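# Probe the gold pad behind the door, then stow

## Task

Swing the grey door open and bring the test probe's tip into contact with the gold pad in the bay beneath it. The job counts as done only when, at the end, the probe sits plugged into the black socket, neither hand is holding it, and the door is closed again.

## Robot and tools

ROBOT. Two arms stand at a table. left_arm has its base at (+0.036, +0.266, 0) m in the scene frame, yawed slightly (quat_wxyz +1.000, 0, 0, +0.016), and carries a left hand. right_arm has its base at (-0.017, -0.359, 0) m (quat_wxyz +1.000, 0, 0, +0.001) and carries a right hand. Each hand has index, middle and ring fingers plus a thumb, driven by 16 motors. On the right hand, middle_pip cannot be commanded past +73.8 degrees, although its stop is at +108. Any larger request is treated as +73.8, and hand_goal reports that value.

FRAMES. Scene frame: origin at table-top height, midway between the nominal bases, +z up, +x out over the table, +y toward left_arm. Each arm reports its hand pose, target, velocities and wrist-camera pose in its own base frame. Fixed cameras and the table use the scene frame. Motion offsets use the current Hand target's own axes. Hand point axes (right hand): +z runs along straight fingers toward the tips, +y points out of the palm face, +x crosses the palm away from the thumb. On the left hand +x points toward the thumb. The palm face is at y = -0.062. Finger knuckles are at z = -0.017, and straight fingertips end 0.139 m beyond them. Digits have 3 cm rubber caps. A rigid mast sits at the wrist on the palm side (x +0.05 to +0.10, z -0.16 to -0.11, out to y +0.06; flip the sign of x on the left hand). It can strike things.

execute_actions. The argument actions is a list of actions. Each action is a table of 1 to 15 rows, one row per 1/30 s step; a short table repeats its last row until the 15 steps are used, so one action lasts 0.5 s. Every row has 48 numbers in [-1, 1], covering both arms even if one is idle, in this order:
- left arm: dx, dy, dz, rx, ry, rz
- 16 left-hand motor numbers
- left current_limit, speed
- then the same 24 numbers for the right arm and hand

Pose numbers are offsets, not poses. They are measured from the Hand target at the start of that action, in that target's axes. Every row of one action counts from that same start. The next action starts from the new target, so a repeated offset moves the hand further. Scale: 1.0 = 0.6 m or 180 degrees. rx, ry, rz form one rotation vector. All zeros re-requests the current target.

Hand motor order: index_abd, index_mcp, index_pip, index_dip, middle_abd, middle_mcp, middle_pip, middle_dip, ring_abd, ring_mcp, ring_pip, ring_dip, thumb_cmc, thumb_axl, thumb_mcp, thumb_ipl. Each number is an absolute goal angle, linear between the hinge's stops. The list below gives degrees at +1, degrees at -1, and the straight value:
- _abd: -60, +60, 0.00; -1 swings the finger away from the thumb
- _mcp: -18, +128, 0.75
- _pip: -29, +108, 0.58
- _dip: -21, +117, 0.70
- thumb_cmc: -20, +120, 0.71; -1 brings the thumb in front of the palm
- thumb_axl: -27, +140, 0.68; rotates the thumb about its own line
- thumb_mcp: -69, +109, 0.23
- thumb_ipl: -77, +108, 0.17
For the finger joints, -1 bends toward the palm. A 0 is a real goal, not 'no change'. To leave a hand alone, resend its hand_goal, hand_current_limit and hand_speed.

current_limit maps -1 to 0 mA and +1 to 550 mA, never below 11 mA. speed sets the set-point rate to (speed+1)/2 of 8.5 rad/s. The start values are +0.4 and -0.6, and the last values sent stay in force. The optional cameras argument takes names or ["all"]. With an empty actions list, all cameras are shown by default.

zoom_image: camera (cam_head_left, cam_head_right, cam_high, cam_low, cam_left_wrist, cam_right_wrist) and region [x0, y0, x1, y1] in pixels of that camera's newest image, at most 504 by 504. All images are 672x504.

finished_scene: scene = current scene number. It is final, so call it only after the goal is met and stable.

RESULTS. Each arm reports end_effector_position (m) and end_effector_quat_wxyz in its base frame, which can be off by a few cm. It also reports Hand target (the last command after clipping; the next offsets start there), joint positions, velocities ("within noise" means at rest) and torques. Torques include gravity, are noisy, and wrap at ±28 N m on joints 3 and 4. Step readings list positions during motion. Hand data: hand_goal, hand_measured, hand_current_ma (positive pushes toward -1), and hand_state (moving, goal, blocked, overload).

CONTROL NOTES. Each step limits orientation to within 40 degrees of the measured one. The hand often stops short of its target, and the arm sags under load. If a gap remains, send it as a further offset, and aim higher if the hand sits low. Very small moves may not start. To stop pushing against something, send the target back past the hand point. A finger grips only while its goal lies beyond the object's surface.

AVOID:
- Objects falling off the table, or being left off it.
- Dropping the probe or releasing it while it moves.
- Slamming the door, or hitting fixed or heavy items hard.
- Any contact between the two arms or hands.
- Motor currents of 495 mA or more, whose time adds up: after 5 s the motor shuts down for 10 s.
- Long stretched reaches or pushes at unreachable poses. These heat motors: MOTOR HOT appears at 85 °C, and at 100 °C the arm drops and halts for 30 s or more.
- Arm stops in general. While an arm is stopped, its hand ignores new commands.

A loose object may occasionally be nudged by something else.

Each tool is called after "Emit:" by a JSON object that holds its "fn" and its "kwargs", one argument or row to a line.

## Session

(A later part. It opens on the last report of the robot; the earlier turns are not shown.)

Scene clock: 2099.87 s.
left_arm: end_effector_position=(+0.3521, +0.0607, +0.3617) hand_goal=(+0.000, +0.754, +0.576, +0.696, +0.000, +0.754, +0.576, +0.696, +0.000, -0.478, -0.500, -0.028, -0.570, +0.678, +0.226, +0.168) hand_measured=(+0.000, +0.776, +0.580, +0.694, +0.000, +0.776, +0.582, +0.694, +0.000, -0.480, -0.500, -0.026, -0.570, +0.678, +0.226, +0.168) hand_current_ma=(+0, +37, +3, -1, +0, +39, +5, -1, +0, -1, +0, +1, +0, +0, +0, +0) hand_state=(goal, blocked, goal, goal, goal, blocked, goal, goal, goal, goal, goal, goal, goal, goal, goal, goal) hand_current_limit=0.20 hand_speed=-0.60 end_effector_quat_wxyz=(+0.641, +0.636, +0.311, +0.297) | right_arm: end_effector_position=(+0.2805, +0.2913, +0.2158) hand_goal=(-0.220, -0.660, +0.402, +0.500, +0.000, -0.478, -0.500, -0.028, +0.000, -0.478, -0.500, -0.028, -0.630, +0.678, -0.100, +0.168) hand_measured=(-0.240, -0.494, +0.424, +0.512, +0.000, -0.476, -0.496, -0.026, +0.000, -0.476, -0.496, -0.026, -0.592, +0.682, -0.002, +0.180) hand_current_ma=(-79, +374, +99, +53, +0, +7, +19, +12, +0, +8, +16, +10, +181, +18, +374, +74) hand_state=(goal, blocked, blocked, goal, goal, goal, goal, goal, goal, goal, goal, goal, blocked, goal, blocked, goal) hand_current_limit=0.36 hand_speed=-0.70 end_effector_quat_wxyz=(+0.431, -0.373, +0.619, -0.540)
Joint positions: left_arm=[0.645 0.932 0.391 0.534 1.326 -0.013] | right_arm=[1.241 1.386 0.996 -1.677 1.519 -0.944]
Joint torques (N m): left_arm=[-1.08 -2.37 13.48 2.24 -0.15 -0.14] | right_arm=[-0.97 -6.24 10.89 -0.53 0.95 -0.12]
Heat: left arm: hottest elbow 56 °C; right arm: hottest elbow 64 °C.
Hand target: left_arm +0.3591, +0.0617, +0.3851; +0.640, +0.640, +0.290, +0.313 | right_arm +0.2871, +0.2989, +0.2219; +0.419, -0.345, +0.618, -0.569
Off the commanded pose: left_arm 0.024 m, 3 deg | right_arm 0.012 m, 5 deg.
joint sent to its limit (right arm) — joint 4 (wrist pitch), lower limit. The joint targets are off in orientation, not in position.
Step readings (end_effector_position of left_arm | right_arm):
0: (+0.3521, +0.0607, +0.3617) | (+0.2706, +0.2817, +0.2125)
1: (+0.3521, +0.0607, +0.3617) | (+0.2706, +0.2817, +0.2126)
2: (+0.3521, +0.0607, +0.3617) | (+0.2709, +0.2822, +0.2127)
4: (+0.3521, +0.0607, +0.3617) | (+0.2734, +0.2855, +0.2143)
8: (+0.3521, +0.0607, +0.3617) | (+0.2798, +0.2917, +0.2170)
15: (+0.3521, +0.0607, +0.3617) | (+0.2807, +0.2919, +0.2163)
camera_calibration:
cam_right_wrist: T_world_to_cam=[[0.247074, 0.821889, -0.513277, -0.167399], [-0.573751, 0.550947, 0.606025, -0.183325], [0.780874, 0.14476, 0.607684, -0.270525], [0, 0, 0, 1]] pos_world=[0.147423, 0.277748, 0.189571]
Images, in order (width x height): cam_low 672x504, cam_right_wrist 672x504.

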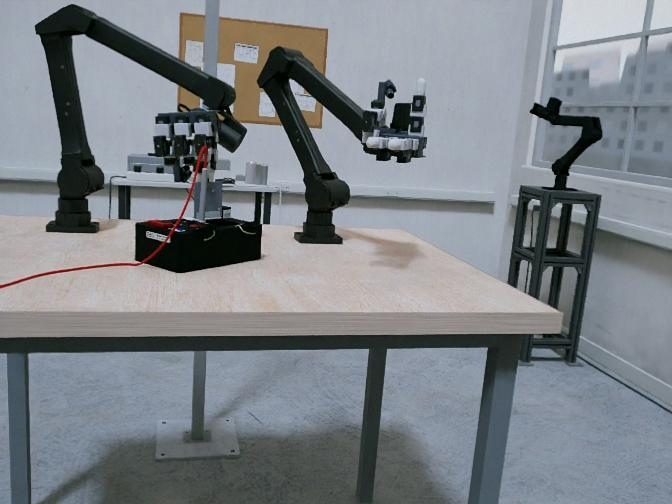

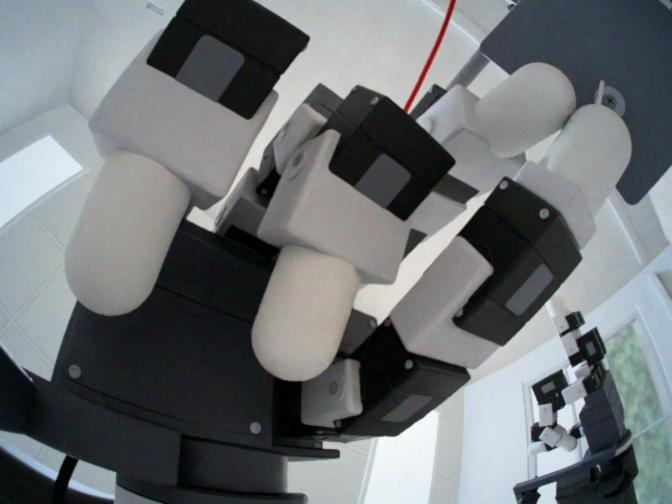

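Emit:
{"fn": "execute_actions", "kwargs": {
  "actions": [
    [[0,0,0,0,0,0, 0,0.754,0.576,0.696, 0,0.754,0.576,0.696, 0,-0.479,-0.5,-0.029, -0.571,0.678,0.225,0.168, 0.2,-0.6, -0.022,0,0.0087,0,0,-0.0222, -0.22,-0.66,0.401,0.5, 0,-0.479,-0.5,-0.029, 0,-0.479,-0.5,-0.029, -0.63,0.678,-0.10,0.168, 0.36,-0.7]],
    [[0,0,0,0,0,0, 0,0.754,0.576,0.696, 0,0.754,0.576,0.696, 0,-0.479,-0.5,-0.029, -0.571,0.678,0.225,0.168, 0.2,-0.6, -0.022,-0.0003,0.0087,0,0,-0.0222, -0.22,-0.66,0.401,0.5, 0,-0.479,-0.5,-0.029, 0,-0.479,-0.5,-0.029, -0.63,0.678,-0.10,0.168, 0.36,-0.7]]
  ],
  "cameras": ["cam_right_wrist","cam_head_right"]
}}

Emit:
{"fn": "zoom_image", "kwargs": {
  "camera": "cam_right_wrist",
  "region": [400, 0, 672, 240]
}}

Emit:
{"fn": "zoom_image", "kwargs": {
  "camera": "cam_head_right",
  "region": [230, 230, 450, 430]
}}

Scene clock: 2120.63 s.
left_arm: end_effector_position=(+0.3521, +0.0607, +0.3617) hand_goal=(+0.000, +0.754, +0.576, +0.696, +0.000, +0.754, +0.576, +0.696, +0.000, -0.478, -0.500, -0.028, -0.570, +0.678, +0.226, +0.168) hand_measured=(+0.000, +0.776, +0.580, +0.694, +0.000, +0.776, +0.582, +0.694, +0.000, -0.480, -0.500, -0.026, -0.570, +0.678, +0.226, +0.168) hand_current_ma=(+0, +37, +3, -1, +0, +39, +5, -1, +0, -1, +0, +1, +0, +0, +0, +0) hand_state=(goal, blocked, goal, goal, goal, blocked, goal, goal, goal, goal, goal, goal, goal, goal, goal, goal) hand_current_limit=0.20 hand_speed=-0.60 end_effector_quat_wxyz=(+0.641, +0.636, +0.311, +0.297) | right_arm: end_effector_position=(+0.2998, +0.3111, +0.2187) hand_goal=(-0.220, -0.660, +0.402, +0.500, +0.000, -0.478, -0.500, -0.028, +0.000, -0.478, -0.500, -0.028, -0.630, +0.678, -0.100, +0.168) hand_measured=(-0.240, -0.494, +0.424, +0.512, +0.000, -0.476, -0.496, -0.026, +0.000, -0.476, -0.496, -0.026, -0.592, +0.682, -0.002, +0.180) hand_current_ma=(-79, +374, +103, +56, +0, +7, +19, +12, +0, +8, +16, +10, +181, +22, +374, +78) hand_state=(goal, blocked, blocked, goal, goal, goal, goal, goal, goal, goal, goal, goal, blocked, goal, blocked, goal) hand_current_limit=0.36 hand_speed=-0.70 end_effector_quat_wxyz=(+0.389, -0.408, +0.591, -0.577)
Joint positions: left_arm=[0.645 0.932 0.391 0.534 1.326 -0.013] | right_arm=[1.213 1.481 1.109 -1.677 1.536 -1.103]
Joint torques (N m): left_arm=[-1.08 -2.37 13.48 2.22 -0.15 -0.14] | right_arm=[-0.67 -7.71 11.11 -0.49 0.99 -0.24]
Heat: left arm: hottest elbow 56 °C; right arm: hottest elbow 62 °C.
Hand target: left_arm +0.3591, +0.0617, +0.3851; +0.640, +0.640, +0.290, +0.313 | right_arm +0.3075, +0.3184, +0.2244; +0.378, -0.387, +0.592, -0.597
Off the commanded pose: left_arm 0.024 m, 3 deg | right_arm 0.012 m, 3 deg.
joint sent to its limit (right arm) — joint 4 (wrist pitch), lower limit. The joint targets are off in orientation, not in position.
Step readings (end_effector_position of left_arm | right_arm):
0: (+0.3521, +0.0607, +0.3617) | (+0.2805, +0.2912, +0.2158)
1: (+0.3521, +0.0607, +0.3617) | (+0.2805, +0.2913, +0.2160)
2: (+0.3521, +0.0607, +0.3617) | (+0.2809, +0.2916, +0.2160)
4: (+0.3521, +0.0607, +0.3617) | (+0.2834, +0.2945, +0.2169)
8: (+0.3521, +0.0607, +0.3617) | (+0.2893, +0.3016, +0.2178)
15: (+0.3521, +0.0607, +0.3617) | (+0.2902, +0.3021, +0.2176)
16: (+0.3521, +0.0607, +0.3617) | (+0.2903, +0.3021, +0.2178)
17: (+0.3521, +0.0607, +0.3617) | (+0.2906, +0.3026, +0.2178)
19: (+0.3521, +0.0607, +0.3617) | (+0.2928, +0.3057, +0.2187)
23: (+0.3521, +0.0607, +0.3617) | (+0.2994, +0.3116, +0.2191)
30: (+0.3521, +0.0607, +0.3617) | (+0.3001, +0.3119, +0.2189)
camera_calibration:
cam_right_wrist: T_world_to_cam=[[0.237072, 0.73982, -0.629653, -0.133081], [-0.544267, 0.638011, 0.544717, -0.207447], [0.804718, 0.213562, 0.553914, -0.30699], [0, 0, 0, 1]] pos_world=[0.165684, 0.296371, 0.199251]
Images, in order (width x height): cam_head_right 672x504, cam_right_wrist 672x504.

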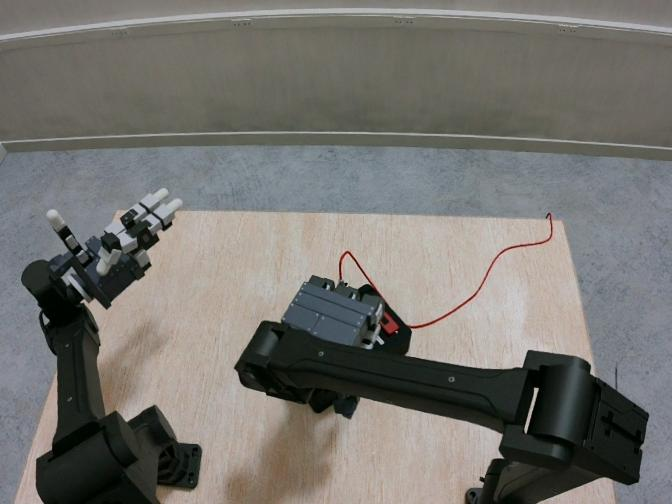

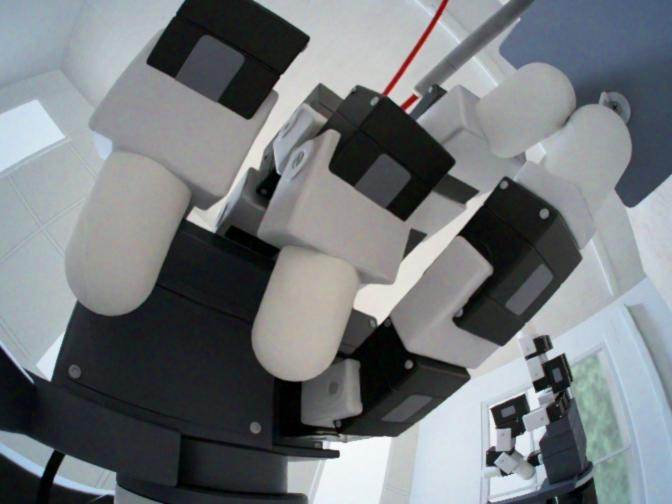

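Scaled by 1.853 from the camera's 672x504 image, which has a finer 960x720 frame.

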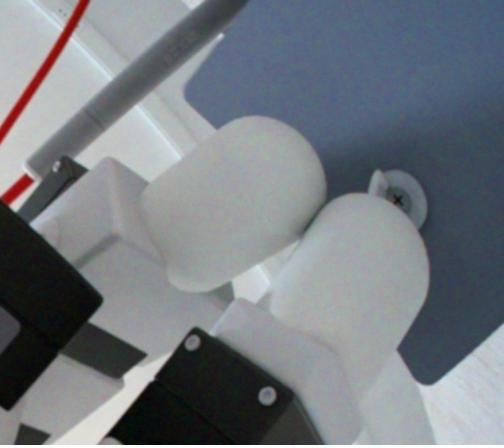

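Scaled by 2.291 from the camera's 672x504 image, which has a finer 960x720 frame.

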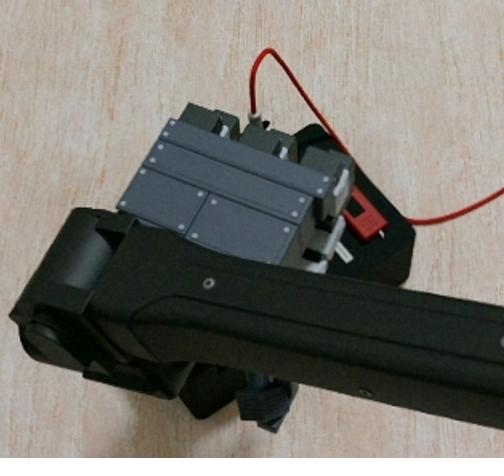

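Emit:
{"fn": "execute_actions", "kwargs": {
  "actions": [
    [[0,0,0,0,0,0, 0,0.754,0.576,0.696, 0,0.754,0.576,0.696, 0,-0.479,-0.5,-0.029, -0.571,0.678,0.225,0.168, 0.2,-0.6, -0.0235,0.0003,0.0095,0,0,-0.0222, -0.22,-0.66,0.401,0.5, 0,-0.479,-0.5,-0.029, 0,-0.479,-0.5,-0.029, -0.63,0.678,-0.10,0.168, 0.36,-0.7]],
    [[0,0,0,0,0,0, 0,0.754,0.576,0.696, 0,0.754,0.576,0.696, 0,-0.479,-0.5,-0.029, -0.571,0.678,0.225,0.168, 0.2,-0.6, -0.0239,0.0023,0.0095,0,0,-0.0222, -0.22,-0.66,0.401,0.5, 0,-0.479,-0.5,-0.029, 0,-0.479,-0.5,-0.029, -0.63,0.678,-0.10,0.168, 0.36,-0.7]]
  ],
  "cameras": ["cam_right_wrist","cam_low"]
}}

Emit:
{"fn": "zoom_image", "kwargs": {
  "camera": "cam_right_wrist",
  "region": [400, 0, 672, 240]
}}

Emit:
{"fn": "zoom_image", "kwargs": {
  "camera": "cam_low",
  "region": [110, 90, 290, 280]
}}

Scene clock: 2143.10 s.
left_arm: end_effector_position=(+0.3521, +0.0607, +0.3617) hand_goal=(+0.000, +0.754, +0.576, +0.696, +0.000, +0.754, +0.576, +0.696, +0.000, -0.478, -0.500, -0.028, -0.570, +0.678, +0.226, +0.168) hand_measured=(+0.000, +0.776, +0.580, +0.694, +0.000, +0.776, +0.582, +0.694, +0.000, -0.480, -0.500, -0.026, -0.570, +0.678, +0.226, +0.168) hand_current_ma=(+0, +37, +3, -1, +0, +39, +5, -1, +0, -1, +0, +1, +0, +0, +0, +0) hand_state=(goal, blocked, goal, goal, goal, blocked, goal, goal, goal, goal, goal, goal, goal, goal, goal, goal) hand_current_limit=0.20 hand_speed=-0.60 end_effector_quat_wxyz=(+0.641, +0.636, +0.311, +0.297) | right_arm: end_effector_position=(+0.3214, +0.3325, +0.2165) hand_goal=(-0.220, -0.660, +0.402, +0.500, +0.000, -0.478, -0.500, -0.028, +0.000, -0.478, -0.500, -0.028, -0.630, +0.678, -0.100, +0.168) hand_measured=(-0.240, -0.494, +0.424, +0.512, +0.000, -0.476, -0.496, -0.026, +0.000, -0.476, -0.496, -0.026, -0.592, +0.682, -0.002, +0.180) hand_current_ma=(-79, +374, +103, +56, +0, +7, +19, +12, +0, +8, +16, +10, +181, +22, +374, +78) hand_state=(goal, blocked, blocked, goal, goal, goal, goal, goal, goal, goal, goal, goal, blocked, goal, blocked, goal) hand_current_limit=0.36 hand_speed=-0.70 end_effector_quat_wxyz=(+0.344, -0.440, +0.561, -0.611)
Joint positions: left_arm=[0.645 0.932 0.391 0.534 1.326 -0.013] | right_arm=[1.185 1.59 1.228 -1.677 1.552 -1.255]
Joint torques (N m): left_arm=[-1.08 -2.37 13.48 2.24 -0.15 -0.14] | right_arm=[-0.97 -8.59 11.04 -0.5 0.97 -0.23]
Heat: left arm: hottest elbow 57 °C; right arm: hottest elbow 61 °C.
Hand target: left_arm +0.3591, +0.0617, +0.3851; +0.640, +0.640, +0.290, +0.313 | right_arm +0.3296, +0.3395, +0.2216; +0.336, -0.428, +0.564, -0.622
Off the commanded pose: left_arm 0.024 m, 3 deg | right_arm 0.012 m, 2 deg.
joint sent to its limit (right arm) — joint 4 (wrist pitch), lower limit. The joint targets still meet the commanded pose.
Step readings (end_effector_position of left_arm | right_arm):
0: (+0.3521, +0.0607, +0.3617) | (+0.2998, +0.3111, +0.2187)
1: (+0.3521, +0.0607, +0.3617) | (+0.2998, +0.3112, +0.2189)
2: (+0.3521, +0.0607, +0.3617) | (+0.3003, +0.3116, +0.2191)
4: (+0.3521, +0.0607, +0.3617) | (+0.3034, +0.3151, +0.2201)
8: (+0.3521, +0.0607, +0.3617) | (+0.3099, +0.3222, +0.2200)
15: (+0.3521, +0.0607, +0.3617) | (+0.3106, +0.3216, +0.2179)
16: (+0.3521, +0.0607, +0.3617) | (+0.3106, +0.3216, +0.2179)
17: (+0.3521, +0.0607, +0.3617) | (+0.3110, +0.3220, +0.2180)
19: (+0.3521, +0.0607, +0.3617) | (+0.3141, +0.3259, +0.2194)
23: (+0.3521, +0.0607, +0.3617) | (+0.3206, +0.3331, +0.2189)
30: (+0.3521, +0.0607, +0.3617) | (+0.3214, +0.3325, +0.2158)
camera_calibration:
cam_right_wrist: T_world_to_cam=[[0.221425, 0.642879, -0.733265, -0.0956091], [-0.513017, 0.716263, 0.473056, -0.228686], [0.829328, 0.271431, 0.488406, -0.340633], [0, 0, 0, 1]] pos_world=[0.186347, 0.317722, 0.204441]
Images, in order (width x height): cam_low 672x504, cam_right_wrist 672x504.

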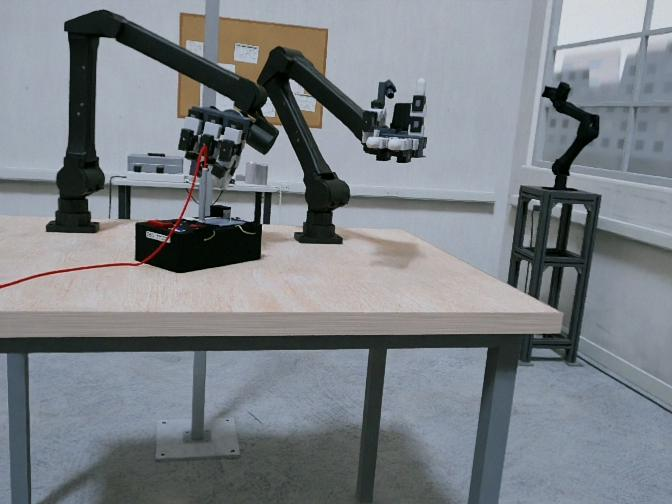

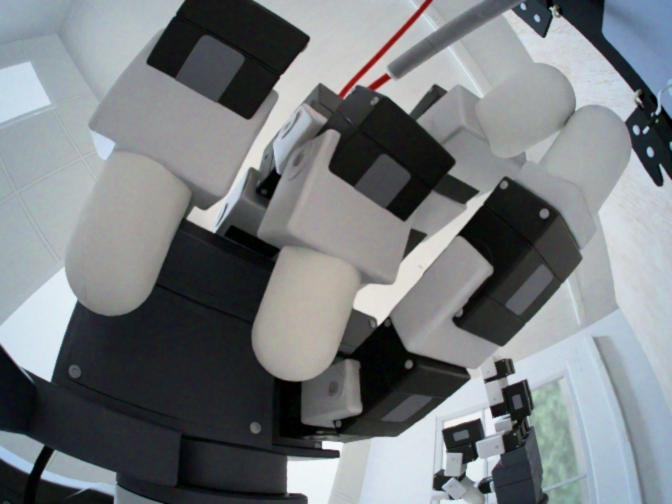

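Scaled by 1.853 from the camera's 672x504 image, which has a finer 960x720 frame.

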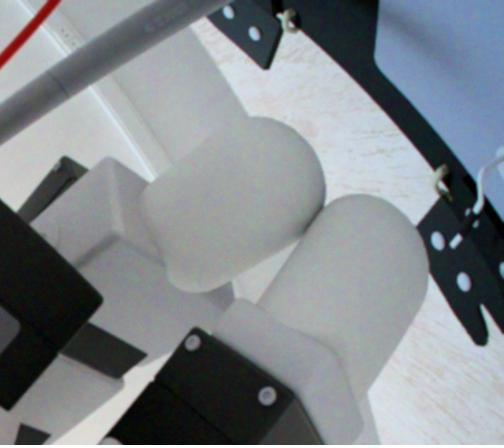

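Scaled by 2.653 from the camera's 672x504 image, which has a finer 960x720 frame.

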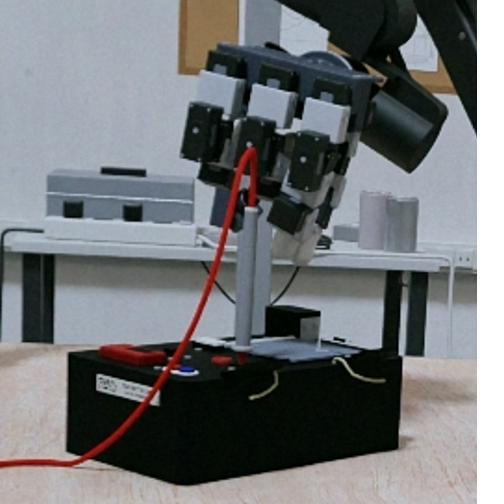

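Emit:
{"fn": "zoom_image", "kwargs": {
  "camera": "cam_low",
  "region": [130, 190, 270, 275]
}}

Emit:
{"fn": "zoom_image", "kwargs": {
  "camera": "cam_right_wrist",
  "region": [520, 0, 672, 200]
}}

Scaled by 3.600 from the camera's 672x504 image, which has a finer 960x720 frame.

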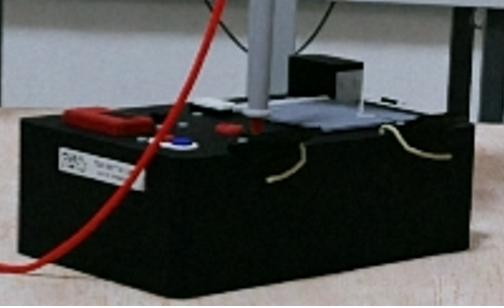

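Scaled by 2.520 from the camera's 672x504 image, which has a finer 960x720 frame.

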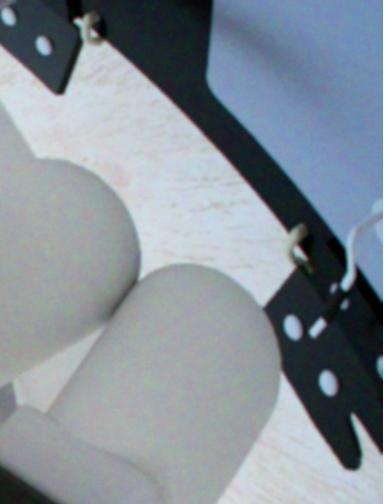

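Emit:
{"fn": "execute_actions", "kwargs": {
  "actions": [
    [[0,0,0,0,0,0, 0,0.754,0.576,0.696, 0,0.754,0.576,0.696, 0,-0.479,-0.5,-0.029, -0.571,0.678,0.225,0.168, 0.2,-0.6, 0.0203,-0.11,-0.05,0,0,0, -0.22,-0.5,0.401,0.5, 0,-0.479,-0.5,-0.029, 0,-0.479,-0.5,-0.029, -0.57,0.678,0.0,0.168, 0.2,-0.7]],
    [[0,0,0,0,0,0, 0,0.754,0.576,0.696, 0,0.754,0.576,0.696, 0,-0.479,-0.5,-0.029, -0.571,0.678,0.225,0.168, 0.2,-0.6, 0.0203,-0.11,-0.08,0,0,0, -0.22,-0.5,0.401,0.5, 0,-0.479,-0.5,-0.029, 0,-0.479,-0.5,-0.029, -0.57,0.678,0.0,0.168, 0.2,-0.7]]
  ],
  "cameras": ["cam_right_wrist","cam_low","cam_head_left","cam_head_right"]
}}

Emit:
{"fn": "zoom_image", "kwargs": {
  "camera": "cam_head_left",
  "region": [250, 250, 470, 420]
}}

Emit:
{"fn": "zoom_image", "kwargs": {
  "camera": "cam_low",
  "region": [110, 90, 290, 280]
}}

Scene clock: 2161.50 s.
left_arm: end_effector_position=(+0.3521, +0.0607, +0.3617) hand_goal=(+0.000, +0.754, +0.576, +0.696, +0.000, +0.754, +0.576, +0.696, +0.000, -0.478, -0.500, -0.028, -0.570, +0.678, +0.226, +0.168) hand_measured=(+0.000, +0.776, +0.580, +0.694, +0.000, +0.776, +0.582, +0.694, +0.000, -0.480, -0.500, -0.026, -0.570, +0.678, +0.226, +0.168) hand_current_ma=(+0, +37, +3, -1, +0, +39, +5, -1, +0, -1, +0, +1, +0, +0, +0, +0) hand_state=(goal, blocked, goal, goal, goal, blocked, goal, goal, goal, goal, goal, goal, goal, goal, goal, goal) hand_current_limit=0.20 hand_speed=-0.60 end_effector_quat_wxyz=(+0.641, +0.636, +0.311, +0.297) | right_arm: end_effector_position=(+0.2589, +0.3610, +0.3454) hand_goal=(-0.220, -0.500, +0.402, +0.500, +0.000, -0.478, -0.500, -0.028, +0.000, -0.478, -0.500, -0.028, -0.570, +0.678, +0.000, +0.168) hand_measured=(-0.222, -0.488, +0.414, +0.508, +0.000, -0.476, -0.496, -0.026, +0.000, -0.476, -0.496, -0.026, -0.570, +0.680, +0.006, +0.176) hand_current_ma=(-7, +56, +58, +39, +0, +7, +19, +12, +0, +8, +16, +10, +1, +13, +34, +43) hand_state=(goal, goal, goal, goal, goal, goal, goal, goal, goal, goal, goal, goal, goal, goal, goal, goal) hand_current_limit=0.20 hand_speed=-0.70 end_effector_quat_wxyz=(+0.381, -0.492, +0.538, -0.568)
Joint positions: left_arm=[0.645 0.932 0.391 0.534 1.326 -0.013] | right_arm=[1.337 1.409 1.415 -1.677 1.507 -1.619]
Joint torques (N m): left_arm=[-1.08 -2.37 13.48 2.25 -0.15 -0.14] | right_arm=[0.5 -8.29 11.59 -0.06 1.08 -0.25]
Heat: left arm: hottest elbow 57 °C; right arm: hottest elbow 62 °C.
Hand target: left_arm +0.3591, +0.0617, +0.3851; +0.640, +0.640, +0.290, +0.313 | right_arm +0.2572, +0.3681, +0.3559; +0.336, -0.427, +0.564, -0.621
Off the commanded pose: left_arm 0.024 m, 3 deg | right_arm 0.013 m, 11 deg.
joint sent to its limit (right arm) — joint 4 (wrist pitch), lower limit. The joint targets are off in orientation, not in position.
Step readings (end_effector_position of left_arm | right_arm):
0: (+0.3521, +0.0607, +0.3617) | (+0.3214, +0.3324, +0.2165)
1: (+0.3521, +0.0607, +0.3617) | (+0.3213, +0.3324, +0.2167)
2: (+0.3521, +0.0607, +0.3617) | (+0.3208, +0.3321, +0.2169)
4: (+0.3521, +0.0607, +0.3617) | (+0.3187, +0.3338, +0.2219)
8: (+0.3521, +0.0607, +0.3617) | (+0.3116, +0.3394, +0.2486)
15: (+0.3521, +0.0607, +0.3617) | (+0.3041, +0.3429, +0.2785)
16: (+0.3521, +0.0607, +0.3617) | (+0.3035, +0.3425, +0.2782)
17: (+0.3521, +0.0607, +0.3617) | (+0.3011, +0.3429, +0.2778)
19: (+0.3521, +0.0607, +0.3617) | (+0.2937, +0.3465, +0.2826)
23: (+0.3521, +0.0607, +0.3617) | (+0.2721, +0.3603, +0.3121)
30: (+0.3521, +0.0607, +0.3617) | (+0.2593, +0.3629, +0.3455)
camera_calibration:
cam_right_wrist: T_world_to_cam=[[0.0874726, 0.679195, -0.728727, 0.0144379], [-0.594355, 0.622642, 0.508978, -0.299721], [0.799432, 0.388601, 0.458147, -0.383679], [0, 0, 0, 1]] pos_world=[0.127322, 0.325911, 0.338854]
Images, in order (width x height): cam_head_left 672x504, cam_head_right 672x504, cam_low 672x504, cam_right_wrist 672x504.

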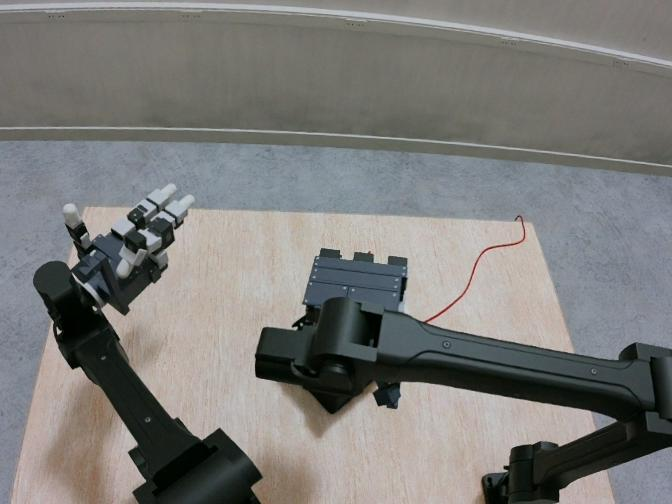

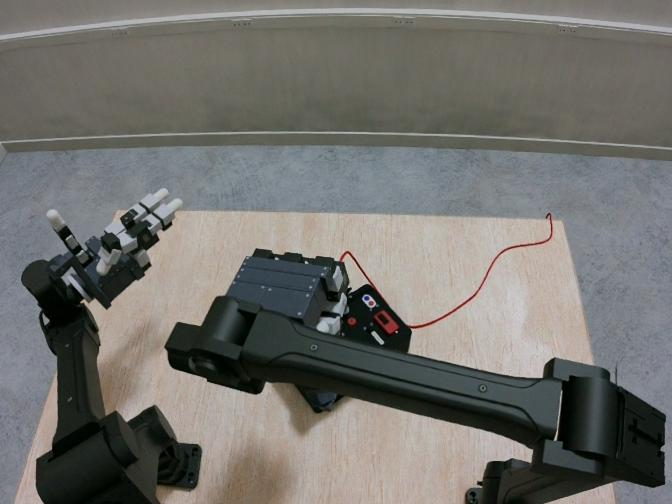

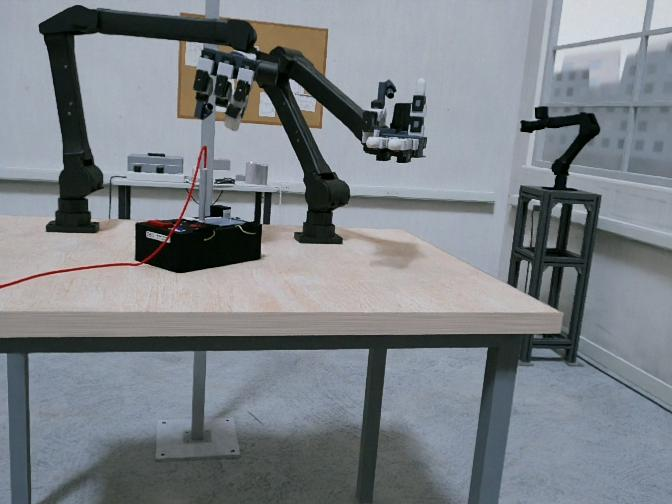

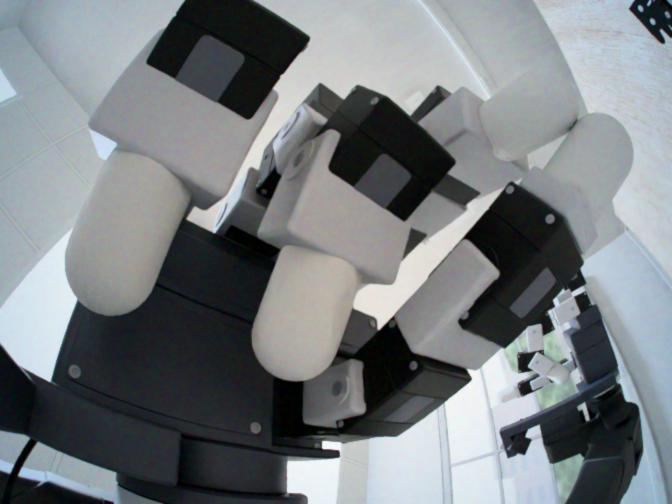

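Scaled by 2.291 from the camera's 672x504 image, which has a finer 960x720 frame.

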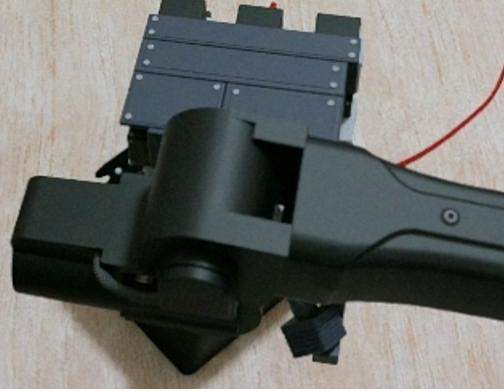

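Scaled by 2.653 from the camera's 672x504 image, which has a finer 960x720 frame.

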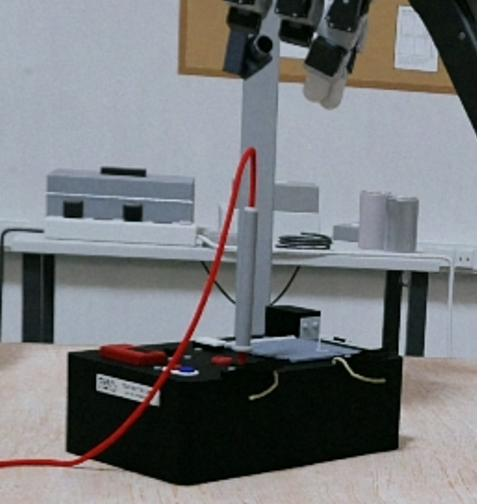

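Emit:
{"fn": "execute_actions", "kwargs": {
  "actions": [
    [[0,0,0,0,0,0, 0,0.754,0.576,0.696, 0,0.754,0.576,0.696, 0,-0.479,-0.5,-0.029, -0.571,0.678,0.225,0.168, 0.2,-0.6, 0.12,0.0,0.055,0,0,0, -0.22,-0.5,0.401,0.5, 0,-0.479,-0.5,-0.029, 0,-0.479,-0.5,-0.029, -0.57,0.678,0.0,0.168, 0.2,-0.7]],
    [[0,0,0,0,0,0, 0,0.754,0.576,0.696, 0,0.754,0.576,0.696, 0,-0.479,-0.5,-0.029, -0.571,0.678,0.225,0.168, 0.2,-0.6, 0.12,0.0,0.0,0,0,0, -0.22,-0.5,0.401,0.5, 0,-0.479,-0.5,-0.029, 0,-0.479,-0.5,-0.029, -0.57,0.678,0.0,0.168, 0.2,-0.7]]
  ],
  "cameras": ["cam_head_left","cam_head_right","cam_high"]
}}

Emit:
{"fn": "zoom_image", "kwargs": {
  "camera": "cam_head_left",
  "region": [270, 260, 430, 420]
}}

Emit:
{"fn": "zoom_image", "kwargs": {
  "camera": "cam_head_right",
  "region": [270, 240, 430, 420]
}}

Emit:
{"fn": "zoom_image", "kwargs": {
  "camera": "cam_high",
  "region": [320, 250, 480, 390]
}}

Scene clock: 2175.13 s.
left_arm: end_effector_position=(+0.3521, +0.0607, +0.3617) hand_goal=(+0.000, +0.754, +0.576, +0.696, +0.000, +0.754, +0.576, +0.696, +0.000, -0.478, -0.500, -0.028, -0.570, +0.678, +0.226, +0.168) hand_measured=(+0.000, +0.776, +0.580, +0.694, +0.000, +0.776, +0.582, +0.694, +0.000, -0.480, -0.500, -0.026, -0.570, +0.678, +0.226, +0.168) hand_current_ma=(+0, +37, +3, -1, +0, +39, +5, -1, +0, -1, +0, +1, +0, +0, +0, +0) hand_state=(goal, blocked, goal, goal, goal, blocked, goal, goal, goal, goal, goal, goal, goal, goal, goal, goal) hand_current_limit=0.20 hand_speed=-0.60 end_effector_quat_wxyz=(+0.641, +0.636, +0.311, +0.297) | right_arm: end_effector_position=(+0.2329, +0.2234, +0.3778) hand_goal=(-0.220, -0.500, +0.402, +0.500, +0.000, -0.478, -0.500, -0.028, +0.000, -0.478, -0.500, -0.028, -0.570, +0.678, +0.000, +0.168) hand_measured=(-0.220, -0.488, +0.414, +0.508, +0.000, -0.476, -0.496, -0.026, +0.000, -0.476, -0.496, -0.026, -0.568, +0.680, +0.006, +0.176) hand_current_ma=(+0, +56, +57, +39, +0, +7, +19, +12, +0, +8, +16, +10, +7, +11, +34, +43) hand_state=(goal, goal, goal, goal, goal, goal, goal, goal, goal, goal, goal, goal, goal, goal, goal, goal) hand_current_limit=0.20 hand_speed=-0.70 end_effector_quat_wxyz=(+0.385, -0.481, +0.544, -0.569)
Joint positions: left_arm=[0.645 0.932 0.391 0.534 1.326 -0.013] | right_arm=[1.316 1.021 1.177 -1.678 1.515 -1.748]
Joint torques (N m): left_arm=[-1.08 -2.43 13.49 2.24 -0.15 -0.14] | right_arm=[1.03 -3.6 9.11 0.28 1.01 -0.21]
Heat: left arm: hottest elbow 57 °C; right arm: hottest elbow 64 °C.
Hand target: left_arm +0.3591, +0.0617, +0.3851; +0.640, +0.640, +0.290, +0.313 | right_arm +0.2283, +0.2248, +0.3778; +0.336, -0.428, +0.564, -0.622
Off the commanded pose: left_arm 0.024 m, 3 deg | right_arm 0.005 m, 10 deg.
joint sent to its limit (right arm) — joint 4 (wrist pitch), lower limit. The joint targets are off in orientation, not in position.
Step readings (end_effector_position of left_arm | right_arm):
0: (+0.3521, +0.0607, +0.3617) | (+0.2589, +0.3609, +0.3454)
1: (+0.3521, +0.0607, +0.3617) | (+0.2590, +0.3609, +0.3455)
2: (+0.3521, +0.0607, +0.3617) | (+0.2590, +0.3594, +0.3458)
4: (+0.3521, +0.0607, +0.3617) | (+0.2581, +0.3497, +0.3444)
8: (+0.3521, +0.0607, +0.3617) | (+0.2576, +0.3159, +0.3497)
15: (+0.3521, +0.0607, +0.3617) | (+0.2576, +0.2949, +0.3701)
16: (+0.3521, +0.0607, +0.3617) | (+0.2575, +0.2943, +0.3696)
17: (+0.3521, +0.0607, +0.3617) | (+0.2567, +0.2913, +0.3676)
19: (+0.3521, +0.0607, +0.3617) | (+0.2529, +0.2781, +0.3603)
23: (+0.3521, +0.0607, +0.3617) | (+0.2431, +0.2455, +0.3616)
30: (+0.3521, +0.0607, +0.3617) | (+0.2350, +0.2241, +0.3819)
Images, in order (width x height): cam_head_left 672x504, cam_head_right 672x504, cam_high 672x504.

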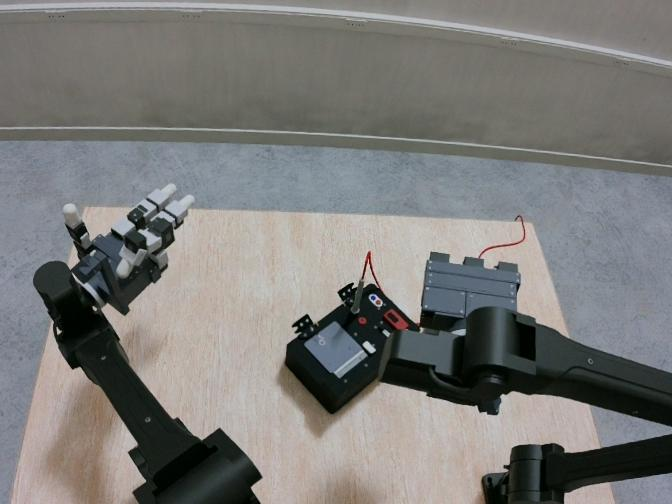

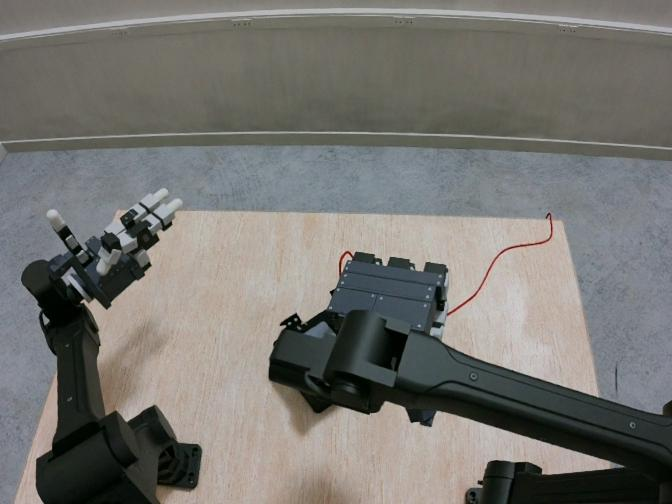

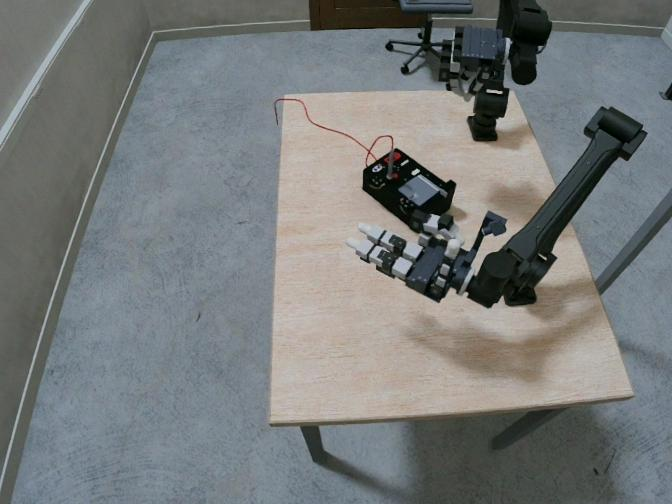

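Scaled by 3.150 from the camera's 672x504 image, which has a finer 960x720 frame.

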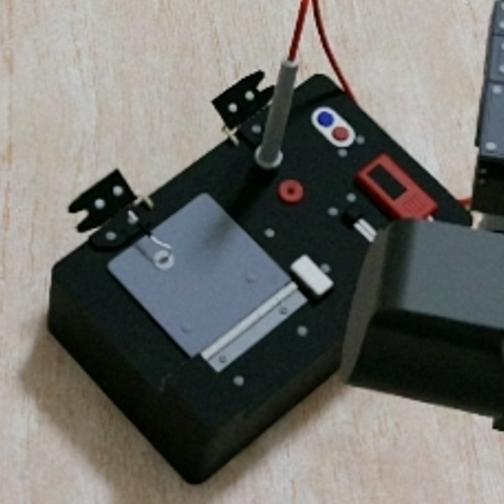

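Scaled by 2.800 from the camera's 672x504 image, which has a finer 960x720 frame.

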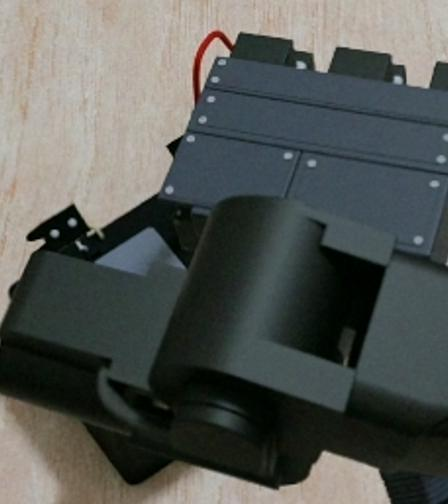

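Scaled by 3.150 from the camera's 672x504 image, which has a finer 960x720 frame.

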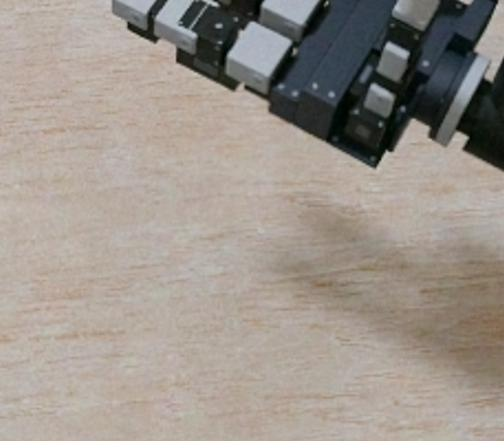

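Emit:
{"fn": "finished_scene", "kwargs": {
  "scene": 2
}}

The scene is finished: the task was done.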